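# Hang the pale blue cup on the wooden tree

## Task

Put the pale blue cup onto a peg of the wooden cup tree with its mouth going on first, so that only the tree supports it and it does not touch the basket; the tree has to finish upright on the table with nothing else leaning on it, and at the end neither hand may be in contact with the cup or the tree.

## Robot and tools

Robot: two arms, left_arm and right_arm, each ending in a five-finger hand (left_arm has a left hand, right_arm a right hand). Base positions in the scene frame: left_arm at (+0.034, +0.312, 0) m, right_arm at (+0.024, -0.346, -0.001) m, both facing almost straight along +x. A post fixed to the floor stands behind them. Loose objects may get nudged now and then.

Scene frame: origin at table-top height, halfway between the nominal bases; +x points out over the table, +y toward left_arm's side, +z up. Camera image sides do not match these names. Reported hand positions (m) and quaternions (wxyz) use this frame and may be off by a few cm.

Hand point: a spot 0.15 m out from the wrist mounting face and 0.05 m in front of the palm. Its +z runs along the straightened fingers, +y comes out of the palm, and +x goes across the palm away from the thumb on the right hand (toward the thumb on the left hand). Straight fingertips reach about 0.06-0.07 m past the point along +z and sit 0.06 m behind it along -y. A wrist bracket on the little-finger side can strike objects. Tracking is loose: arms may rest 1-3 cm (sometimes 5 cm) short, usually low, and a small rotation can shift the point noticeably.

Row layout (used by both execute_actions and move): one list of 28 numbers, each in [-1, 1], covering both arms even if one is idle. Order: left dx, dy, dz, rx, ry, rz; left thumb_turn, thumb_bend, index, middle, ring, little; left force_limit, speed; then the same 14 for the right arm. The six pose numbers are an offset, not a pose: they are measured along scene-frame axes from that arm's Hand target as it stood when the action or move began, rotating about that position. Scale: 1.0 equals 0.6 m for dx/dy/dz and 180 degrees for the rotation vector rx/ry/rz. Sending six zeros asks nothing new of that arm. Rotation commands get clipped to within 40 degrees of the measured orientation.

Hand numbers are absolute targets, not offsets: -1 open, +1 closed. thumb_turn +1 puts the thumb across in front of the palm; thumb_bend +1 curls it. force_limit maps -1..+1 to about 0..10 N at the fingertip (0..15 N for the two thumb motors). speed rises from near zero at -1 to full at +0.48 and above. There is no 'no change' value: to keep a hand as it is, repeat the last eight hand numbers you actually sent; if none have been sent yet, use hand_measured plus hand_force_limit and hand_speed. A thumb-in-front grasp suits objects about 0.035-0.065 m thick, or a handle of 0.025 m or more. For a soft grip close with speed at -0.94 or below. To loosen, send targets more open than hand_measured; to tighten, raise force_limit and send a target more closed than hand_measured.

execute_actions: actions is a list of actions; each action is a list of up to 15 rows at 1/30 s each, the last row held to fill 15 steps. Every row counts from the same start pose, not the previous row. cameras picks images (names cam_high, cam_left_wrist, cam_right_wrist, or "all"); an empty actions list returns state and all images.

move: target is one row or a list of up to 15 rows; all offsets count from the Hand targets at the start of the move. speed is path speed in m/s (0.002 to 4.3, default 0.25), one value or one per target. blend (m) rounds corners in a list; 0 stops at each. All paths share at most 10 s. blocking=false returns after about 0.5 s while motion continues. The result adds a move: line (done, off_target, moving, held, fault) and limits notes (paced = pose clipped, held = steps withheld). Paths do not avoid obstacles or the other arm; faster moves overshoot and strike harder.

wait: seconds from 0 to 3600, sends nothing new. stop: brakes a running move. zoom_image: camera plus region [x0, y0, x1, y1] in pixels, at most 504 square, on the newest image (cameras are 896x504). show_instructions: shows reference pages. finished_scene: ends the scene for good.

Reading results: Hand target is the last commanded pose after clipping; the next offsets build on it. If the hand rests short, send the remaining gap as an extra offset. hand_measured, hand_stopped_by (moving, target, force, stalled, fault) and hand_load_n follow the motor order above; a dropped grip shows as load falling toward 0. Joint torques are noisy and biased. MOTOR HOT warns before overheating at 100 °C, which drops the arm for 30-60 s.

Avoid: dropping the cup even a few mm or releasing it while moving, fast or hard contact, pushing into things the arm cannot reach, letting anything leave the table, knocking over the tree, and any contact between the two arms or hands. To stop pressing against something, command back past the current hand point. Finish with both hands clear of cup and tree.

Each tool is called as a command line: name --argument value for each argument, lists and objects as JSON in quotes; but a table of rows of numbers goes row by row, as --pt "numbers of a row", without its own name.

Reference images:

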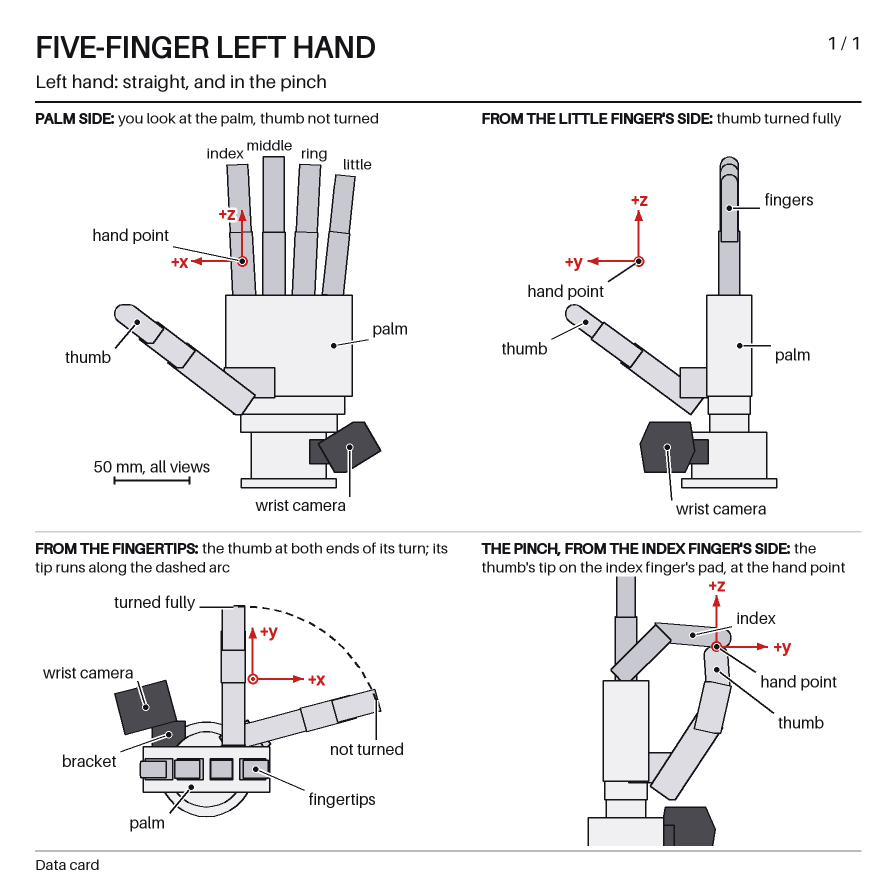

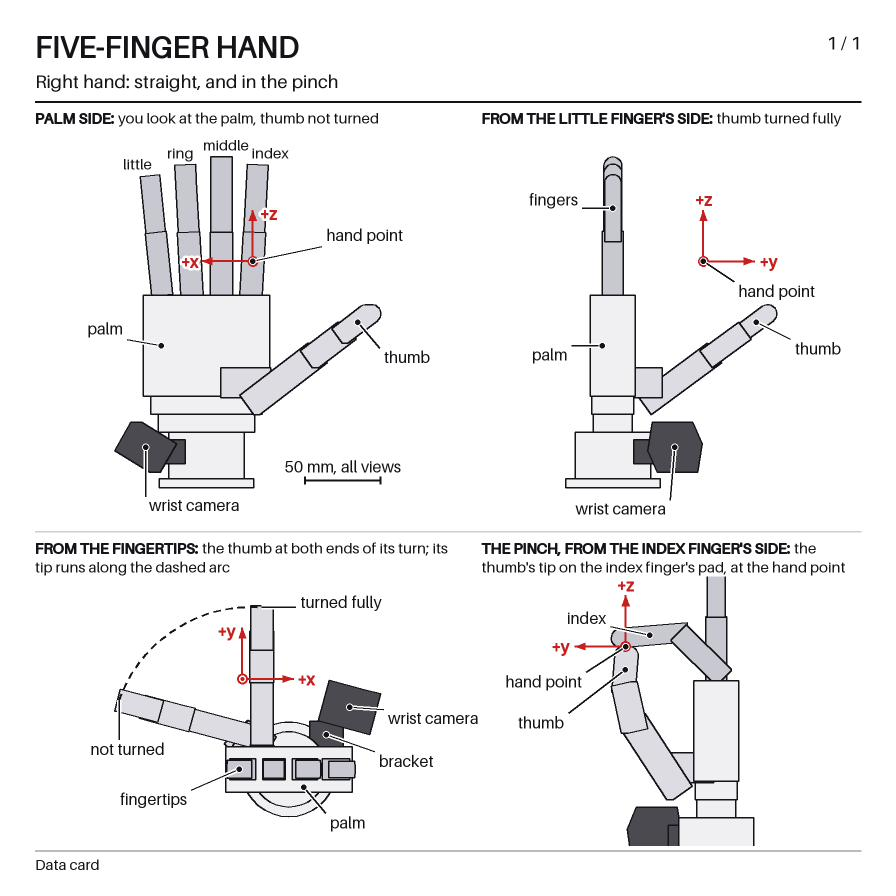

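## Session

execute_actions --actions '[]'

Scene clock: 0.00 s.
left_arm: end_effector_position=(+0.6095, -0.1536, +0.3808) hand_measured=(-1.000, -1.000, -1.000, -1.000, -1.000, -1.000) hand_load_n=(+0.0, +0.0, +0.0, +0.0, +0.0, +0.0) hand_stopped_by=(target, target, target, target, target, target) hand_force_limit=0.00 hand_speed=-0.80 end_effector_quat_wxyz=(+0.228, +0.262, +0.788, -0.509) | right_arm: end_effector_position=(+0.6480, -0.4248, +0.1590) hand_measured=(-1.000, -1.000, -1.000, -1.000, -1.000, -1.000) hand_load_n=(+0.0, +0.0, +0.0, +0.0, +0.0, +0.0) hand_stopped_by=(target, target, target, target, target, target) hand_force_limit=0.00 hand_speed=-0.80 end_effector_quat_wxyz=(-0.018, -0.066, +0.986, -0.154)
Joint positions: left_arm=[-0.525 1.851 2.068 -0.827 0.851 1.226] | right_arm=[-0.142 1.955 1.91 -1.5 0.31 1.301]
Joint velocities: within noise
Joint torques (N m): no reading
Heat: left arm: hottest waist 28 °C; right arm: hottest wrist yaw 24 °C.
Hand target: left_arm +0.6118, -0.1549, +0.3962; +0.241, +0.267, +0.781, -0.511 | right_arm +0.6552, -0.4250, +0.1715; -0.003, -0.064, +0.986, -0.155

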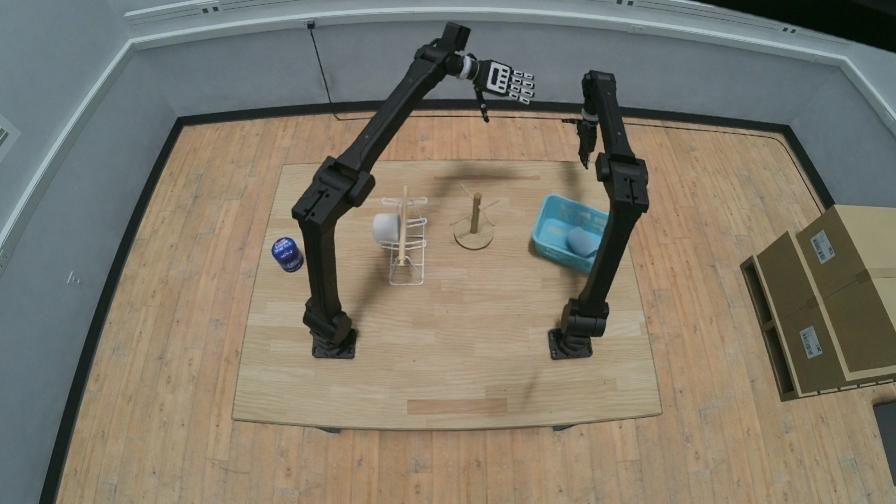

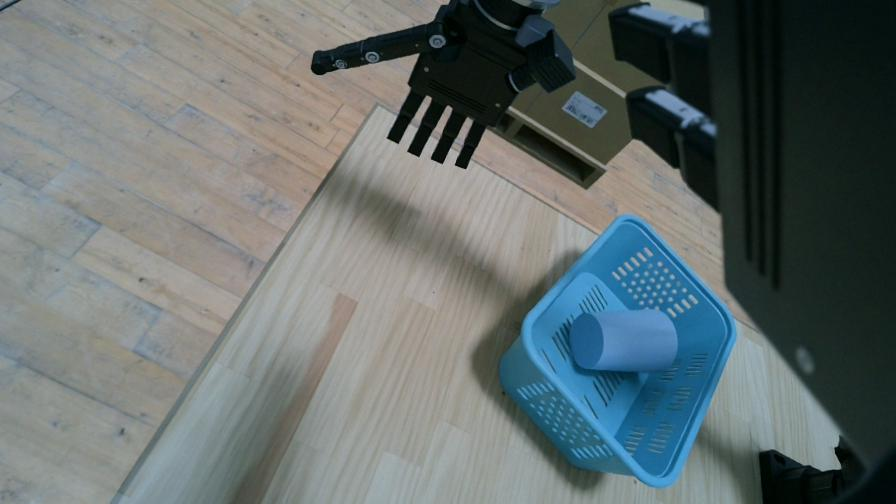

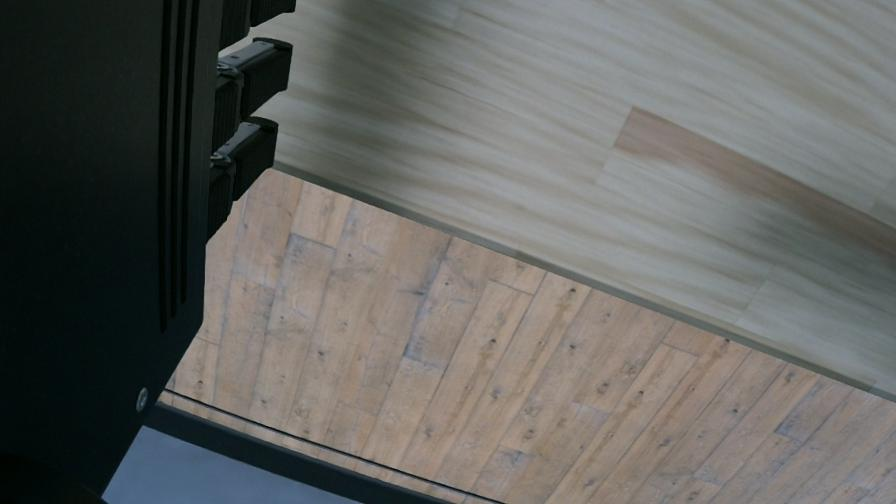

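zoom_image --camera "cam_high" --region '[420, 160, 680, 300]'

zoom_image --camera "cam_left_wrist" --region '[460, 190, 760, 500]'

zoom_image --camera "cam_high" --region '[440, 170, 520, 260]'

Scaled by 1.938 from the camera's image (finer frame: 1280x720).

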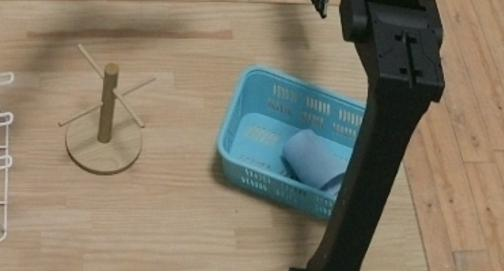

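Scaled by 1.626 from the camera's image (finer frame: 1280x720).

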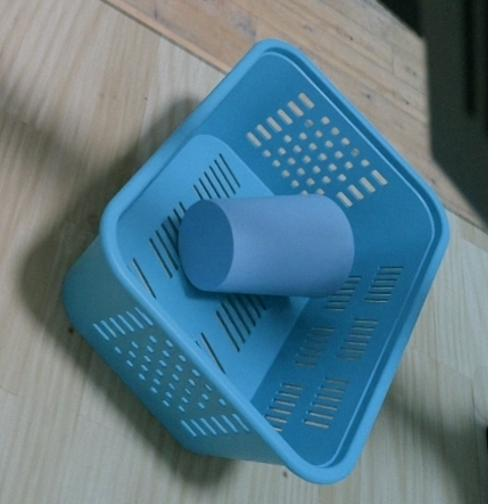

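Scaled by 5.600 from the camera's image (finer frame: 1280x720).

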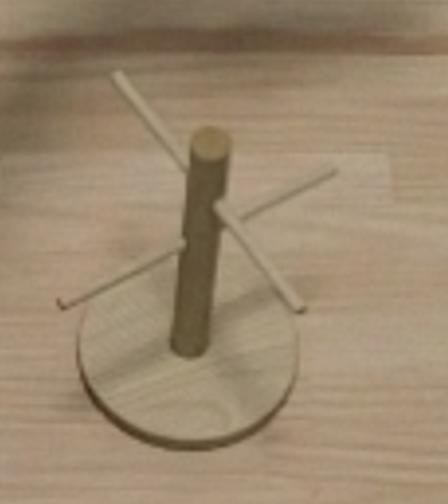

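move --target '[0,0,0,0,0,0,-1,-1,-1,-1,-1,-1,0,-0.8,-0.3,-0.4,0.25,0,0,0,-1,-1,-1,-1,-1,-1,0,-0.8]' --cameras '["all"]'

zoom_image --camera "cam_high" --region '[500, 170, 640, 290]'

Scene clock: 3.97 s.
left_arm: end_effector_position=(+0.6095, -0.1536, +0.3808) hand_measured=(-1.000, -1.000, -1.000, -1.000, -1.000, -1.000) hand_load_n=(+0.0, +0.0, +0.0, +0.0, +0.0, +0.0) hand_stopped_by=(target, target, target, target, target, target) hand_force_limit=0.00 hand_speed=-0.80 end_effector_quat_wxyz=(+0.228, +0.262, +0.788, -0.509) | right_arm: end_effector_position=(+0.4688, -0.6637, +0.3016) hand_measured=(-1.000, -1.000, -1.000, -1.000, -1.000, -1.000) hand_load_n=(+0.0, +0.0, +0.0, +0.0, +0.0, +0.0) hand_stopped_by=(target, target, target, target, target, target) hand_force_limit=0.00 hand_speed=-0.80 end_effector_quat_wxyz=(-0.020, -0.057, +0.988, -0.145)
Joint positions: left_arm=[-0.525 1.851 2.068 -0.827 0.851 1.226] | right_arm=[-0.658 1.736 1.967 -1.642 0.246 0.788]
Joint torques (N m): left_arm=[1.38 -23.53 12.16 1.92 0.35 0.02] | right_arm=[1.32 -18.84 13.87 0.1 0.02 -0.19]
Heat: left arm: hottest waist 28 °C; right arm: hottest elbow 24 °C.
Hand target: left_arm +0.6118, -0.1549, +0.3962; +0.241, +0.267, +0.781, -0.511 | right_arm +0.4752, -0.6650, +0.3216; -0.003, -0.064, +0.986, -0.155
Off the commanded pose: left_arm 0.016 m, 2 deg | right_arm 0.021 m, 2 deg.
move: off_target (right_arm)

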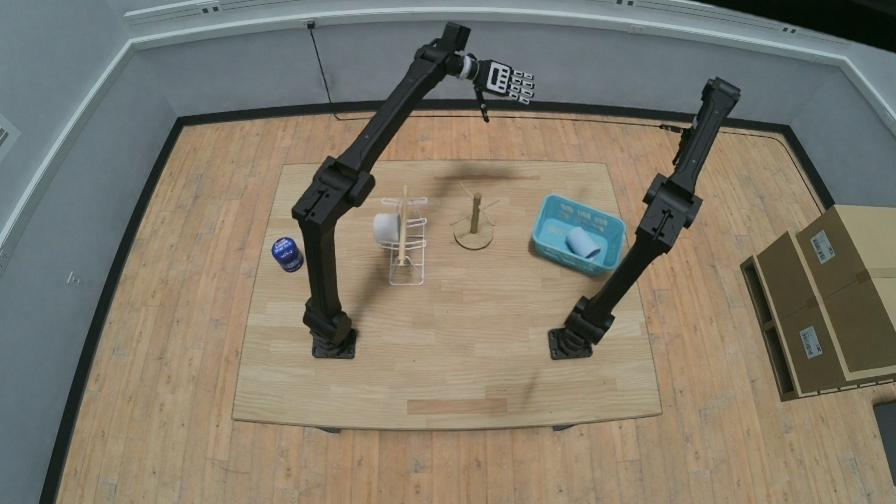

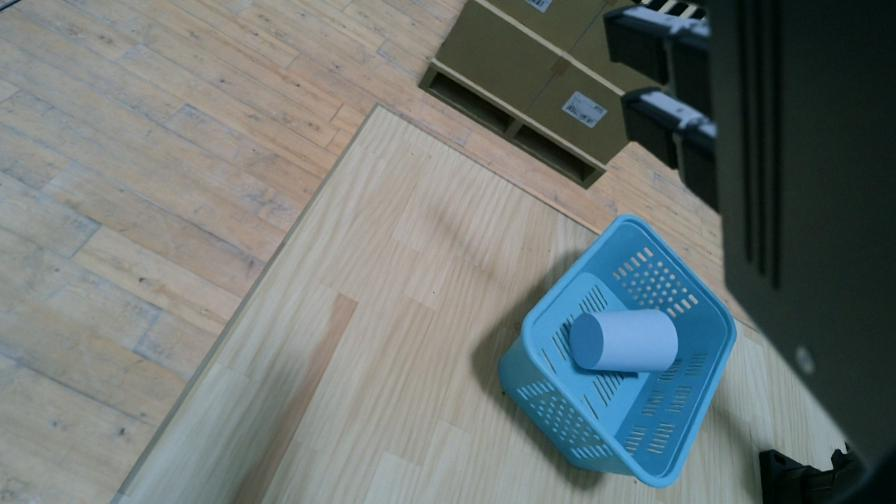

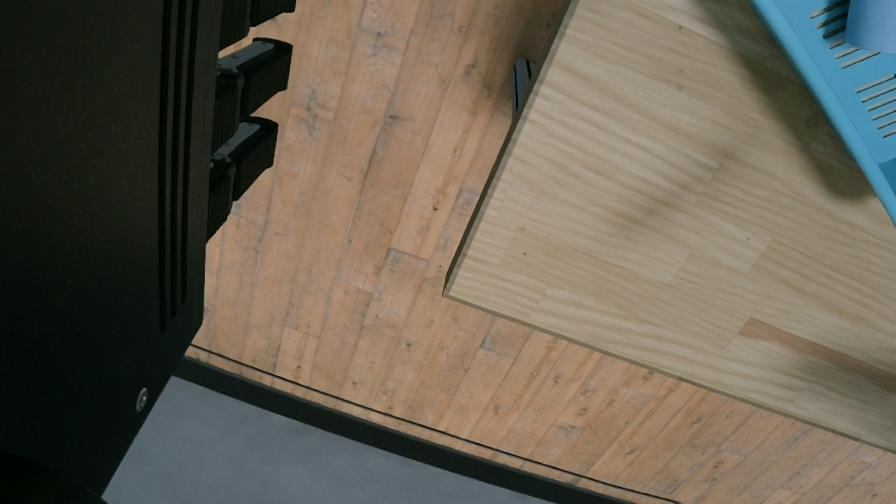

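Scaled by 3.600 from the camera's image (finer frame: 1280x720).

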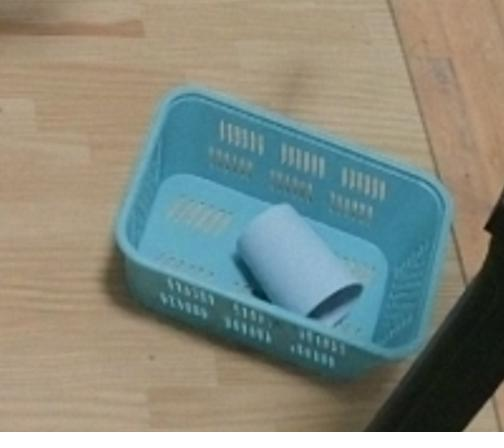

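move --target '[0,0.45,0,0,0,0,-1,-1,-1,-1,-1,-1,0,-0.8,0,0,0,0,0,0,-1,-1,-1,-1,-1,-1,0,-0.8]' --cameras '["cam_left_wrist","cam_high"]'

Scene clock: 8.13 s.
left_arm: end_effector_position=(+0.6044, +0.1192, +0.3788) hand_measured=(-1.000, -1.000, -1.000, -1.000, -1.000, -1.000) hand_load_n=(+0.0, +0.0, +0.0, +0.0, +0.0, +0.0) hand_stopped_by=(target, target, target, target, target, target) hand_force_limit=0.00 hand_speed=-0.80 end_effector_quat_wxyz=(+0.227, +0.252, +0.788, -0.514) | right_arm: end_effector_position=(+0.4688, -0.6636, +0.3016) hand_measured=(-1.000, -1.000, -1.000, -1.000, -1.000, -1.000) hand_load_n=(+0.0, +0.0, +0.0, +0.0, +0.0, +0.0) hand_stopped_by=(target, target, target, target, target, target) hand_force_limit=0.00 hand_speed=-0.80 end_effector_quat_wxyz=(-0.020, -0.057, +0.988, -0.145)
Joint positions: left_arm=[-0.073 1.69 1.903 -1.362 1.156 1.84] | right_arm=[-0.658 1.736 1.967 -1.642 0.246 0.787]
Joint torques (N m): left_arm=[0.44 -18.67 13.86 0.34 0.75 0.12] | right_arm=[1.32 -18.78 13.9 -0.06 0.02 -0.18]
Heat: left arm: hottest waist 28 °C; right arm: hottest elbow 25 °C.
Hand target: left_arm +0.6118, +0.1150, +0.3960; +0.240, +0.267, +0.781, -0.511 | right_arm +0.4752, -0.6650, +0.3216; -0.003, -0.064, +0.986, -0.155
Off the commanded pose: left_arm 0.019 m, 3 deg | right_arm 0.021 m, 2 deg.
move: off_target (left_arm)
Images, in order (width x height): cam_high 896x504, cam_left_wrist 896x504.

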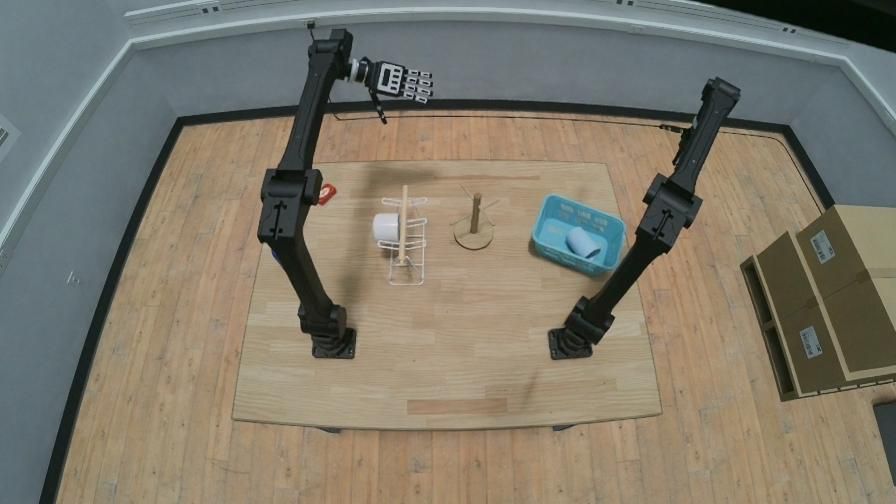

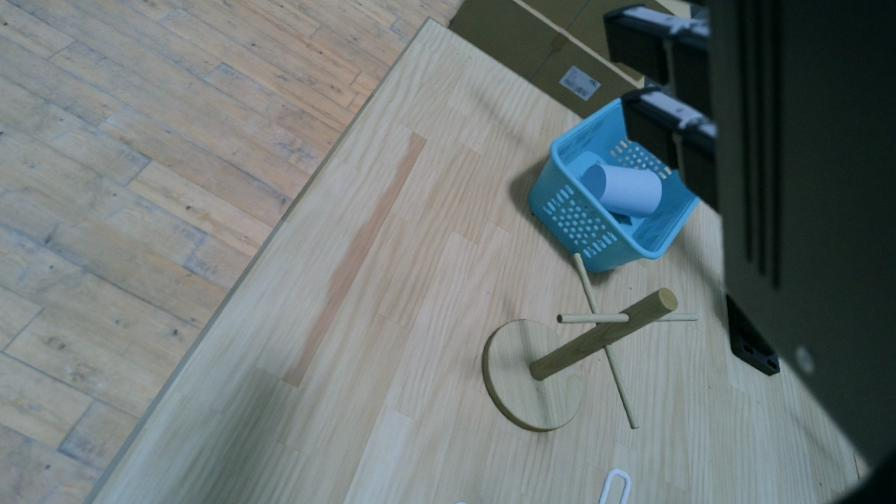

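zoom_image --camera "cam_left_wrist" --region '[470, 240, 710, 440]'

Scaled by 2.100 from the camera's image (finer frame: 1280x720).

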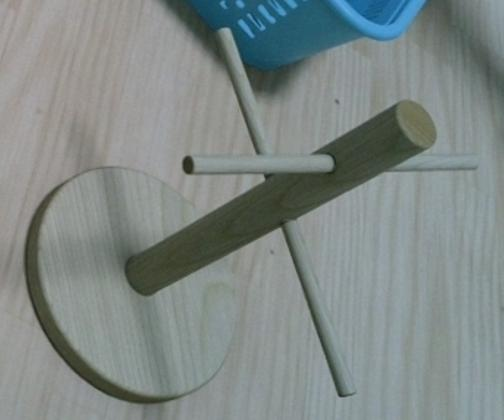

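move --target '[0,-0.45,0,0,0,0,-1,-1,-1,-1,-1,-1,0,-0.8,-0.18,0.44,-0.12,-0.1137,-0.0498,0.1457,1,-1,-1,-1,-1,-1,0,-0.3]' --cameras '["all"]'

Scene clock: 14.30 s.
left_arm: end_effector_position=(+0.5990, -0.1514, +0.3738) hand_measured=(-1.000, -1.000, -1.000, -1.000, -1.000, -1.000) hand_load_n=(+0.0, +0.0, +0.0, +0.0, +0.0, +0.0) hand_stopped_by=(target, target, target, target, target, target) hand_force_limit=0.00 hand_speed=-0.80 end_effector_quat_wxyz=(+0.220, +0.265, +0.790, -0.507) | right_arm: end_effector_position=(+0.3623, -0.4037, +0.2462) hand_measured=(+1.000, -1.000, -1.000, -1.000, -1.000, -1.000) hand_load_n=(+0.0, +0.0, +0.0, +0.0, +0.0, +0.0) hand_stopped_by=(target, target, target, target, target, target) hand_force_limit=0.00 hand_speed=-0.30 end_effector_quat_wxyz=(+0.085, -0.278, +0.900, -0.325)
Joint positions: left_arm=[-0.529 1.829 2.026 -0.829 0.854 1.238] | right_arm=[-0.041 0.969 1.03 -1.207 0.556 0.819]
Joint torques (N m): left_arm=[1.85 -21.54 15.1 2.14 0.19 -0.17] | right_arm=[1.67 -6.95 10.52 1.39 0.53 0.13]
Heat: left arm: hottest waist 28 °C; right arm: hottest elbow 26 °C.
Hand target: left_arm +0.6119, -0.1549, +0.3963; +0.241, +0.267, +0.781, -0.512 | right_arm +0.3672, -0.4010, +0.2495; +0.096, -0.271, +0.900, -0.327
Off the commanded pose: left_arm 0.026 m, 3 deg | right_arm 0.007 m, 2 deg.
move: off_target (left_arm)

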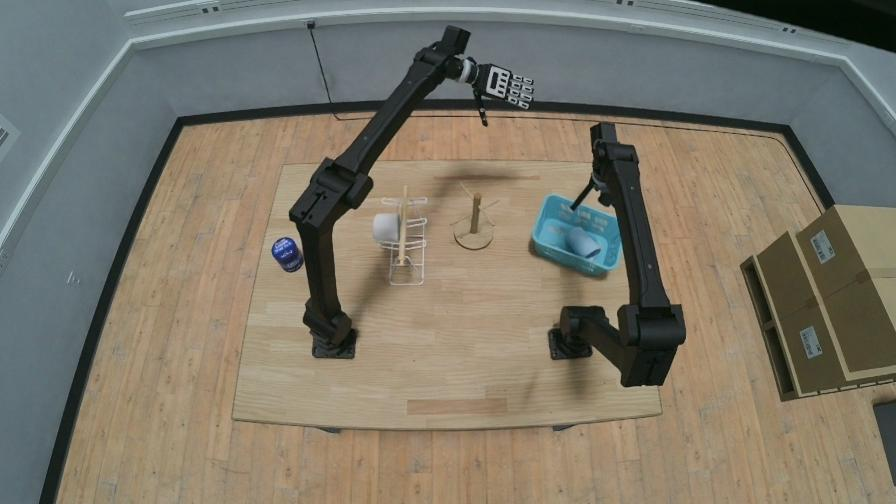

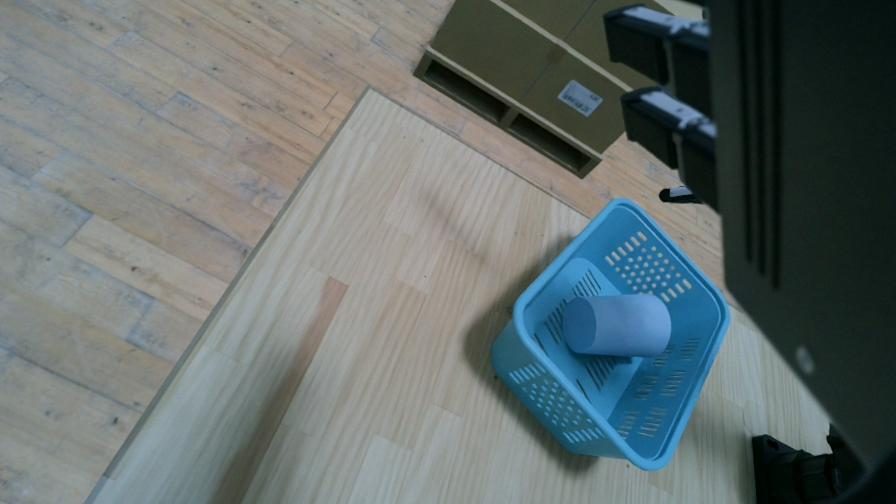

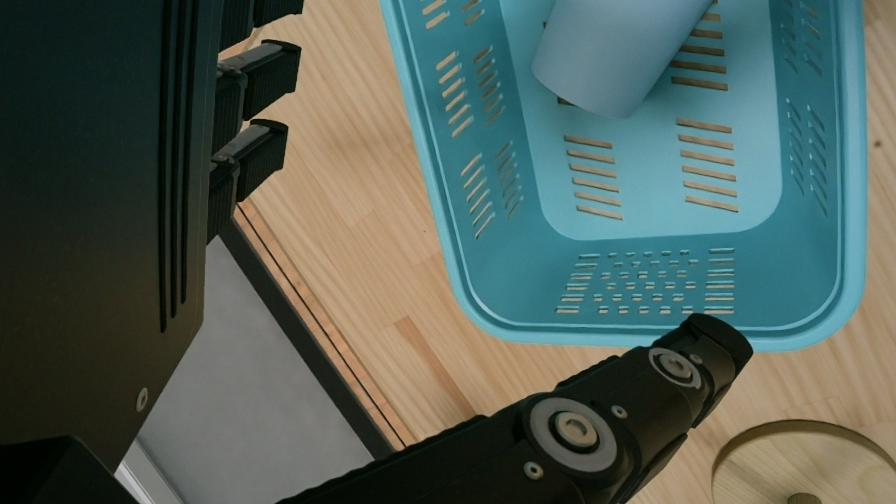

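move --target '[0,0,0,-0.1,0.024,-0.084,-1,-1,-1,-1,-1,-1,0,-0.8,0,0,0,0,0,0,1,-1,-1,-1,-1,-1,0,-0.3]' --cameras '["cam_left_wrist"]'

Scene clock: 17.63 s.
left_arm: end_effector_position=(+0.6084, -0.1586, +0.3971) hand_measured=(-1.000, -1.000, -1.000, -1.000, -1.000, -1.000) hand_load_n=(+0.0, +0.0, -0.5, +0.0, +0.0, +0.0) hand_stopped_by=(target, target, target, target, target, target) hand_force_limit=0.00 hand_speed=-0.80 end_effector_quat_wxyz=(+0.178, +0.310, +0.658, -0.662) | right_arm: end_effector_position=(+0.3623, -0.4038, +0.2463) hand_measured=(+1.000, -1.000, -1.000, -1.000, -1.000, -1.000) hand_load_n=(+0.0, +0.0, -0.5, +0.0, +0.0, +0.0) hand_stopped_by=(target, target, target, target, target, target) hand_force_limit=0.00 hand_speed=-0.30 end_effector_quat_wxyz=(+0.085, -0.277, +0.900, -0.325)
Joint positions: left_arm=[-0.443 1.881 1.935 -0.276 1.3 0.917] | right_arm=[-0.041 0.969 1.03 -1.207 0.557 0.82]
Joint torques (N m): left_arm=[1.9 -23.53 9.83 2.32 0.22 -0.17] | right_arm=[1.67 -6.89 10.52 1.4 0.53 0.12]
Heat: left arm: hottest waist 28 °C; right arm: hottest elbow 27 °C.
Hand target: left_arm +0.6120, -0.1549, +0.3962; +0.181, +0.307, +0.658, -0.664 | right_arm +0.3672, -0.4011, +0.2496; +0.096, -0.271, +0.900, -0.327
Off the commanded pose: left_arm 0.005 m, 1 deg | right_arm 0.006 m, 2 deg.
move: done

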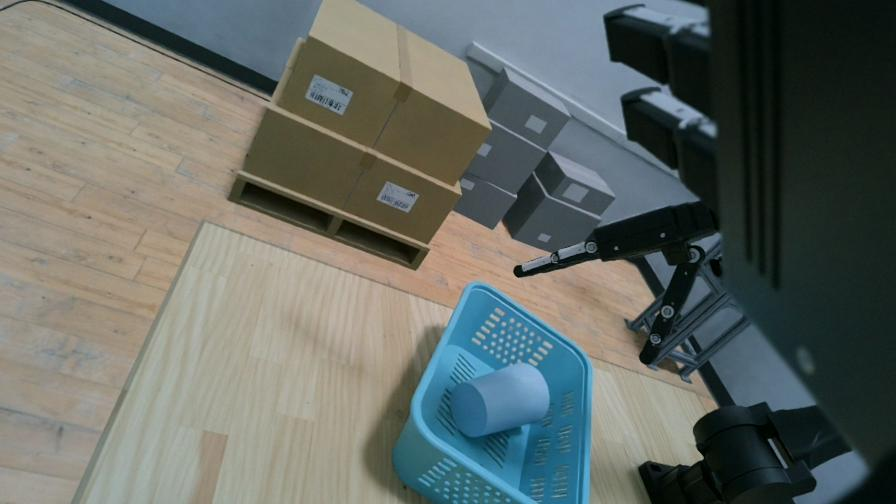

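move --target '[0,0,0,0,0,0,-1,-1,-1,-1,-1,-1,0,-0.8,0,0,-0.1667,0,0,0,1,-1,-0.55,-0.55,-0.55,-0.55,0,-0.3]' --cameras '["cam_left_wrist","cam_right_wrist","cam_high"]'

Scene clock: 19.03 s.
left_arm: end_effector_position=(+0.6084, -0.1586, +0.3971) hand_measured=(-1.000, -1.000, -1.000, -1.000, -1.000, -1.000) hand_load_n=(+0.0, +0.0, +0.0, +0.0, +0.0, +0.0) hand_stopped_by=(target, target, target, target, target, target) hand_force_limit=0.00 hand_speed=-0.80 end_effector_quat_wxyz=(+0.178, +0.310, +0.658, -0.663) | right_arm: end_effector_position=(+0.3608, -0.4036, +0.1478) hand_measured=(+1.000, -1.000, -0.550, -0.550, -0.550, -0.550) hand_load_n=(+0.0, +0.0, +0.0, +0.0, +0.5, +0.0) hand_stopped_by=(target, target, target, target, target, target) hand_force_limit=0.00 hand_speed=-0.30 end_effector_quat_wxyz=(+0.087, -0.275, +0.900, -0.326)
Joint positions: left_arm=[-0.443 1.881 1.935 -0.276 1.3 0.916] | right_arm=[-0.04 0.982 0.777 -0.938 0.558 0.824]
Joint torques (N m): left_arm=[1.9 -24.23 9.84 2.11 0.18 -0.12] | right_arm=[1.55 -6.12 10.41 1.55 0.49 0.08]
Heat: left arm: hottest waist 28 °C; right arm: hottest elbow 27 °C.
Hand target: left_arm +0.6119, -0.1549, +0.3963; +0.181, +0.307, +0.658, -0.663 | right_arm +0.3672, -0.4010, +0.1496; +0.096, -0.271, +0.900, -0.327
Off the commanded pose: left_arm 0.005 m, 1 deg | right_arm 0.007 m, 1 deg.
move: done

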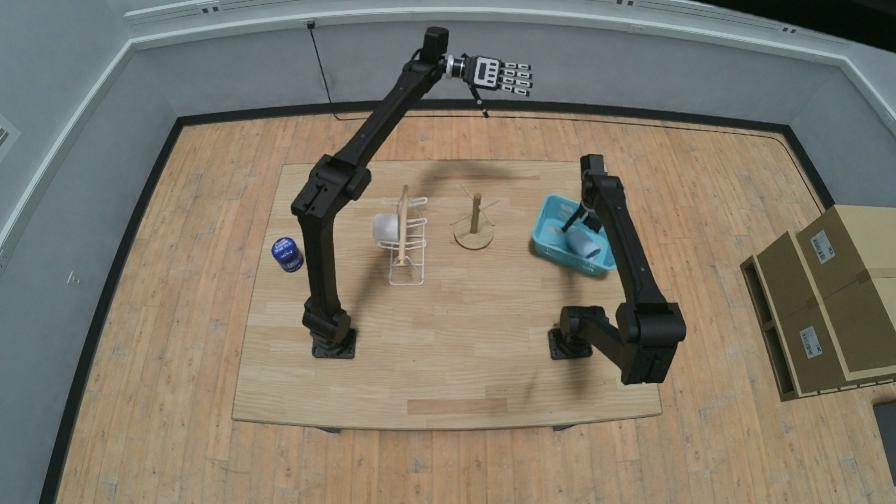

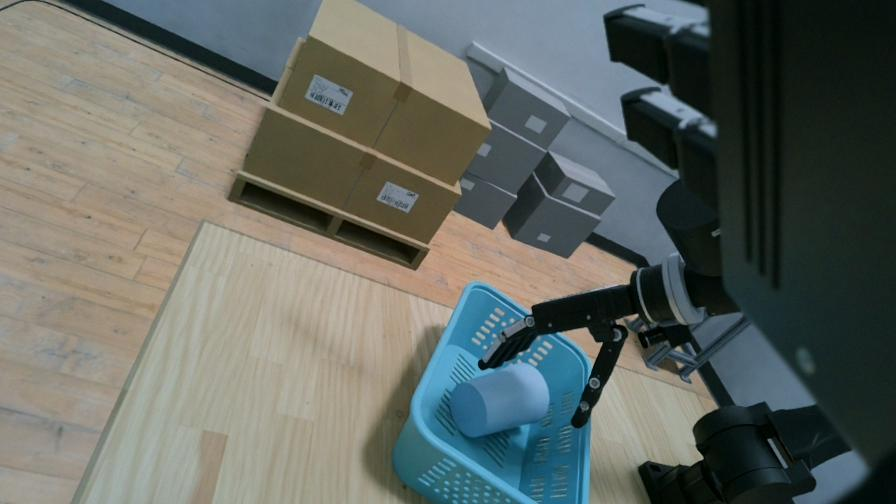

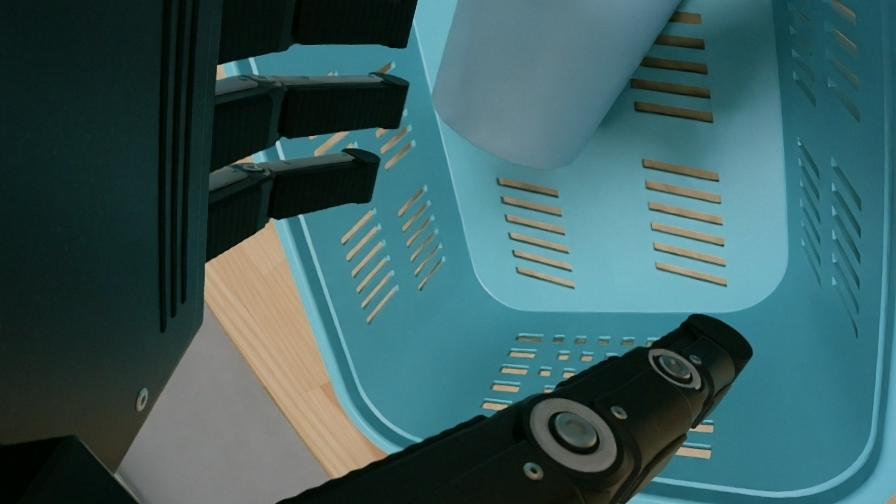

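zoom_image --camera "cam_left_wrist" --region '[380, 240, 680, 504]'

zoom_image --camera "cam_high" --region '[500, 150, 640, 290]'

Scaled by 1.680 from the camera's image (finer frame: 1280x720).

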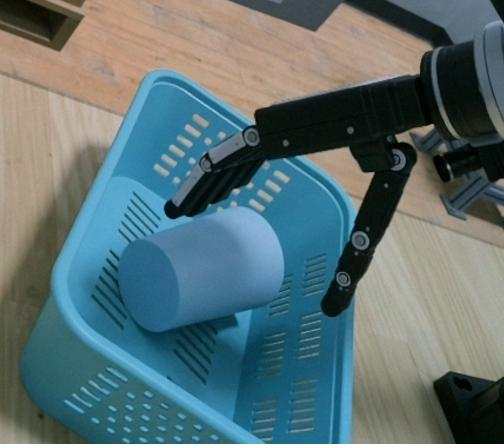

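Scaled by 3.600 from the camera's image (finer frame: 1280x720).

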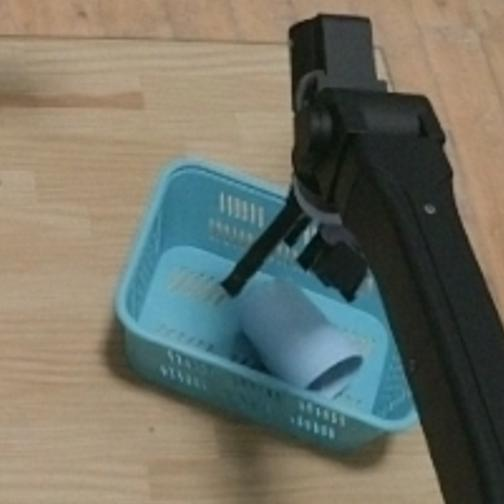

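move --target '[0,0,0,0,0,0,-1,-1,-1,-1,-1,-1,0,-0.8,0.02,-0.0483,-0.0333,0,0,0,1,-1,-0.55,-0.55,-0.55,-0.55,0,-0.3]' --cameras '["cam_left_wrist","cam_right_wrist","cam_high"]'

zoom_image --camera "cam_left_wrist" --region '[380, 240, 680, 504]'

zoom_image --camera "cam_high" --region '[500, 150, 640, 290]'

Scene clock: 21.63 s.
left_arm: end_effector_position=(+0.6084, -0.1586, +0.3971) hand_measured=(-1.000, -1.000, -1.000, -1.000, -1.000, -1.000) hand_load_n=(+0.0, +0.0, +0.0, -0.5, +0.0, +0.0) hand_stopped_by=(target, target, target, target, target, target) hand_force_limit=0.00 hand_speed=-0.80 end_effector_quat_wxyz=(+0.178, +0.310, +0.658, -0.663) | right_arm: end_effector_position=(+0.3750, -0.4278, +0.1277) hand_measured=(+1.000, -1.000, -0.550, -0.550, -0.550, -0.550) hand_load_n=(+0.0, +0.0, +0.0, +0.0, +0.0, +0.0) hand_stopped_by=(target, target, target, target, target, target) hand_force_limit=0.00 hand_speed=-0.30 end_effector_quat_wxyz=(+0.092, -0.269, +0.902, -0.326)
Joint positions: left_arm=[-0.443 1.881 1.935 -0.276 1.3 0.916] | right_arm=[-0.125 1.034 0.748 -0.807 0.519 0.748]
Joint torques (N m): left_arm=[0.97 -24.12 10.02 2.15 0.2 -0.05] | right_arm=[0.5 -6.95 10.36 1.59 0.25 -0.18]
Heat: left arm: hottest waist 28 °C; right arm: hottest elbow 27 °C.
Hand target: left_arm +0.6119, -0.1549, +0.3963; +0.181, +0.307, +0.658, -0.663 | right_arm +0.3792, -0.4300, +0.1295; +0.096, -0.271, +0.900, -0.327
Off the commanded pose: left_arm 0.005 m, 0 deg | right_arm 0.005 m, 1 deg.
move: done

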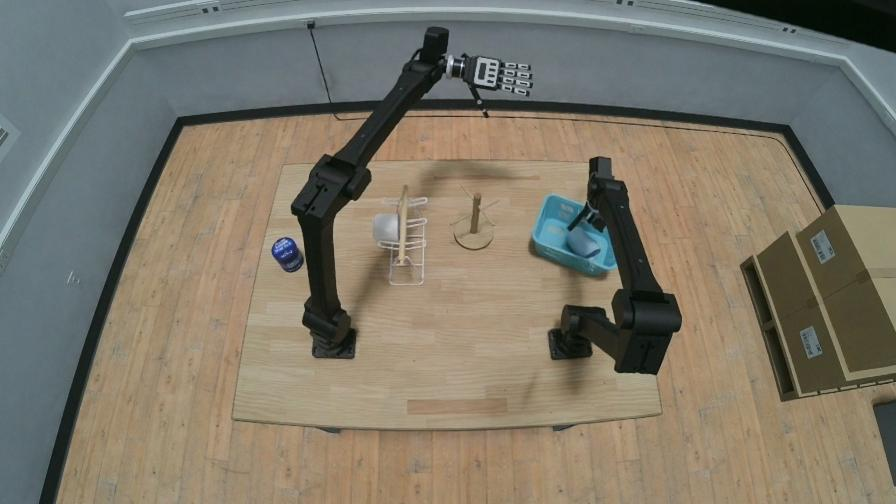

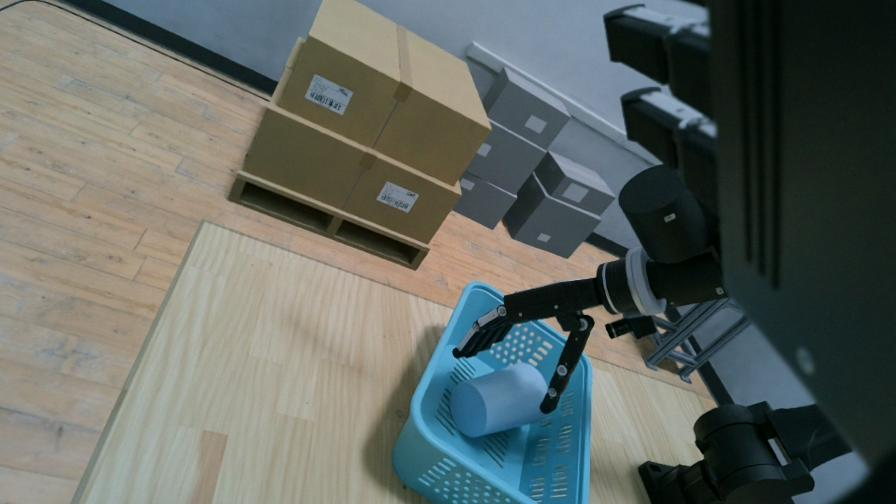

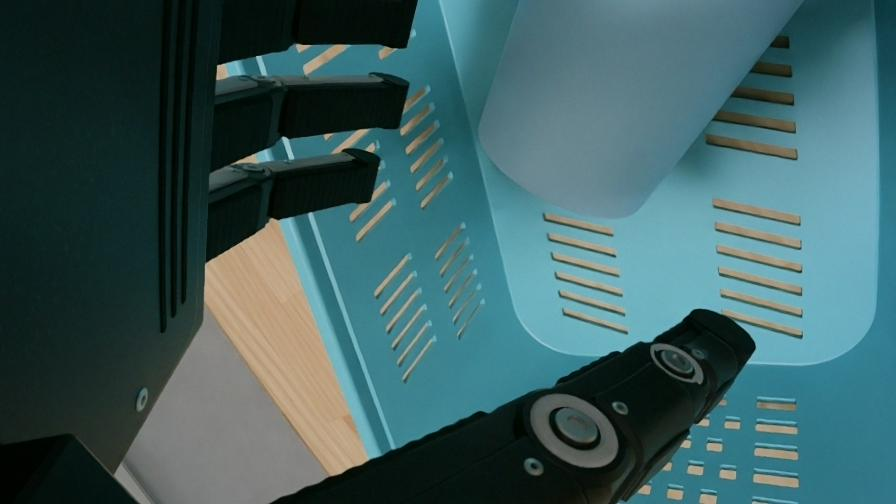

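Scaled by 1.680 from the camera's image (finer frame: 1280x720).

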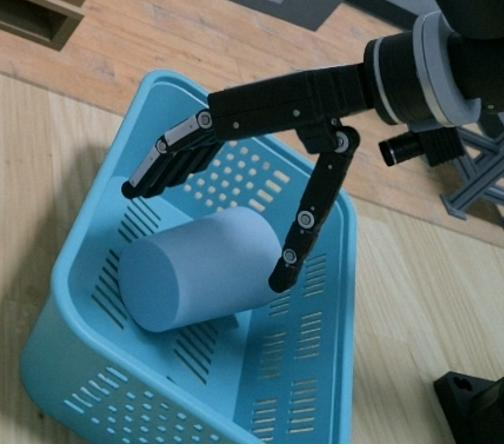

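Scaled by 3.600 from the camera's image (finer frame: 1280x720).

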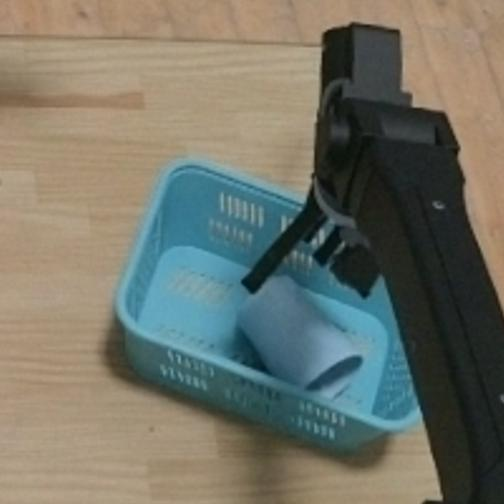

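move --target '[0,0,0,0,0,0,-1,-1,-1,-1,-1,-1,0,-0.8,-0.02,-0.0367,-0.05,0,0,0,1,-1,-0.55,-0.55,-0.55,-0.55,0,-0.3]' --cameras '["cam_left_wrist","cam_right_wrist","cam_high"]'

zoom_image --camera "cam_left_wrist" --region '[380, 240, 680, 504]'

zoom_image --camera "cam_high" --region '[500, 150, 640, 290]'

Scene clock: 24.00 s.
left_arm: end_effector_position=(+0.6084, -0.1586, +0.3971) hand_measured=(-1.000, -1.000, -1.000, -1.000, -1.000, -1.000) hand_load_n=(+0.0, +0.0, +0.0, +0.0, +0.0, +0.0) hand_stopped_by=(target, target, target, target, target, target) hand_force_limit=0.00 hand_speed=-0.80 end_effector_quat_wxyz=(+0.178, +0.310, +0.658, -0.663) | right_arm: end_effector_position=(+0.3626, -0.4493, +0.0969) hand_measured=(+1.000, -1.000, -0.550, -0.550, -0.550, -0.550) hand_load_n=(-0.5, +0.0, +0.0, +0.0, +0.0, +0.0) hand_stopped_by=(target, target, target, target, target, target) hand_force_limit=0.00 hand_speed=-0.30 end_effector_quat_wxyz=(+0.091, -0.269, +0.902, -0.325)
Joint positions: left_arm=[-0.443 1.881 1.935 -0.276 1.3 0.916] | right_arm=[-0.208 1.034 0.66 -0.682 0.478 0.666]
Joint torques (N m): left_arm=[1.49 -23.53 9.92 2.09 0.21 -0.04] | right_arm=[0.56 -6.71 10.24 1.68 0.2 -0.23]
Heat: left arm: hottest waist 28 °C; right arm: hottest elbow 27 °C.
Hand target: left_arm +0.6119, -0.1549, +0.3963; +0.181, +0.307, +0.658, -0.663 | right_arm +0.3672, -0.4520, +0.0995; +0.096, -0.271, +0.900, -0.327
Off the commanded pose: left_arm 0.005 m, 0 deg | right_arm 0.006 m, 1 deg.
move: done

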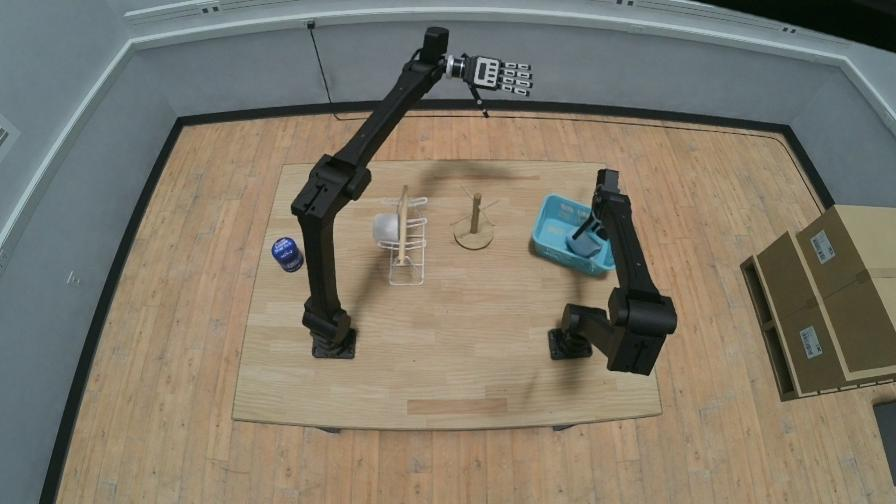

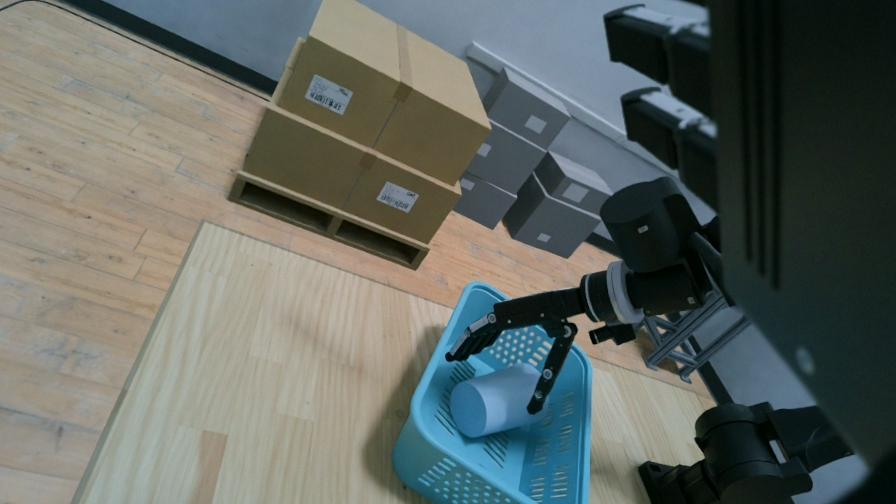

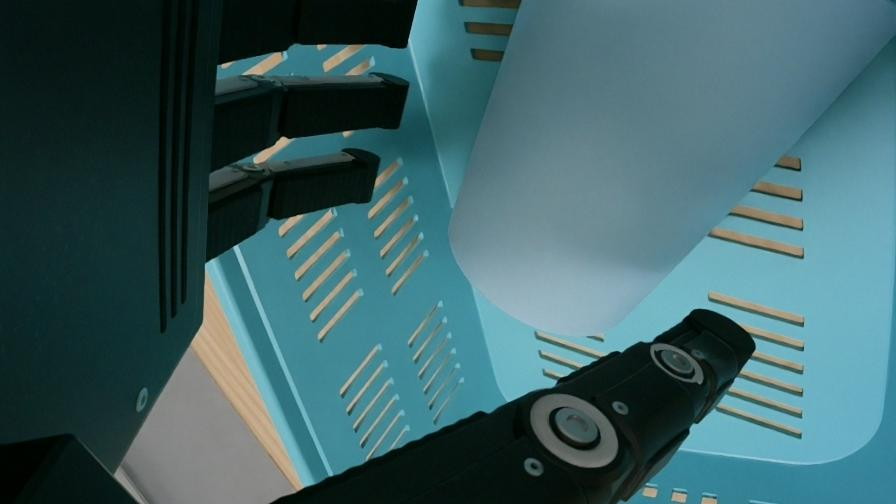

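Scaled by 1.680 from the camera's image (finer frame: 1280x720).

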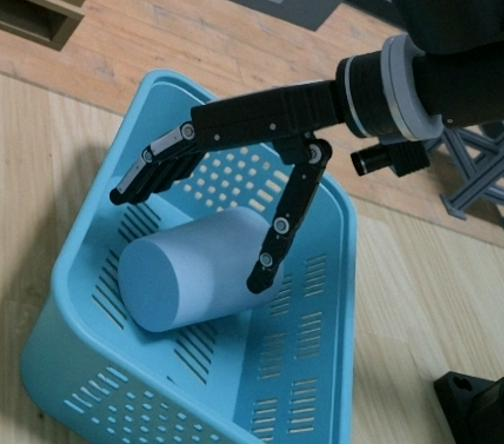

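Scaled by 3.600 from the camera's image (finer frame: 1280x720).

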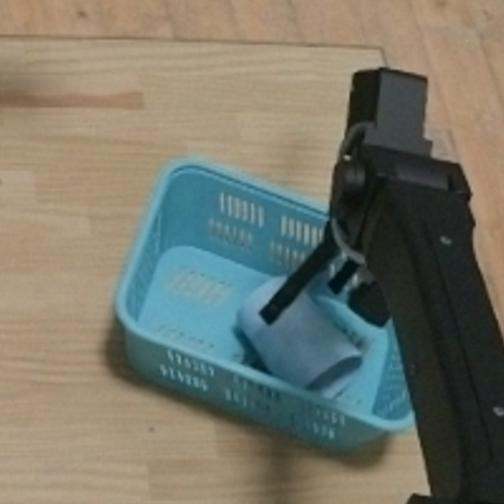

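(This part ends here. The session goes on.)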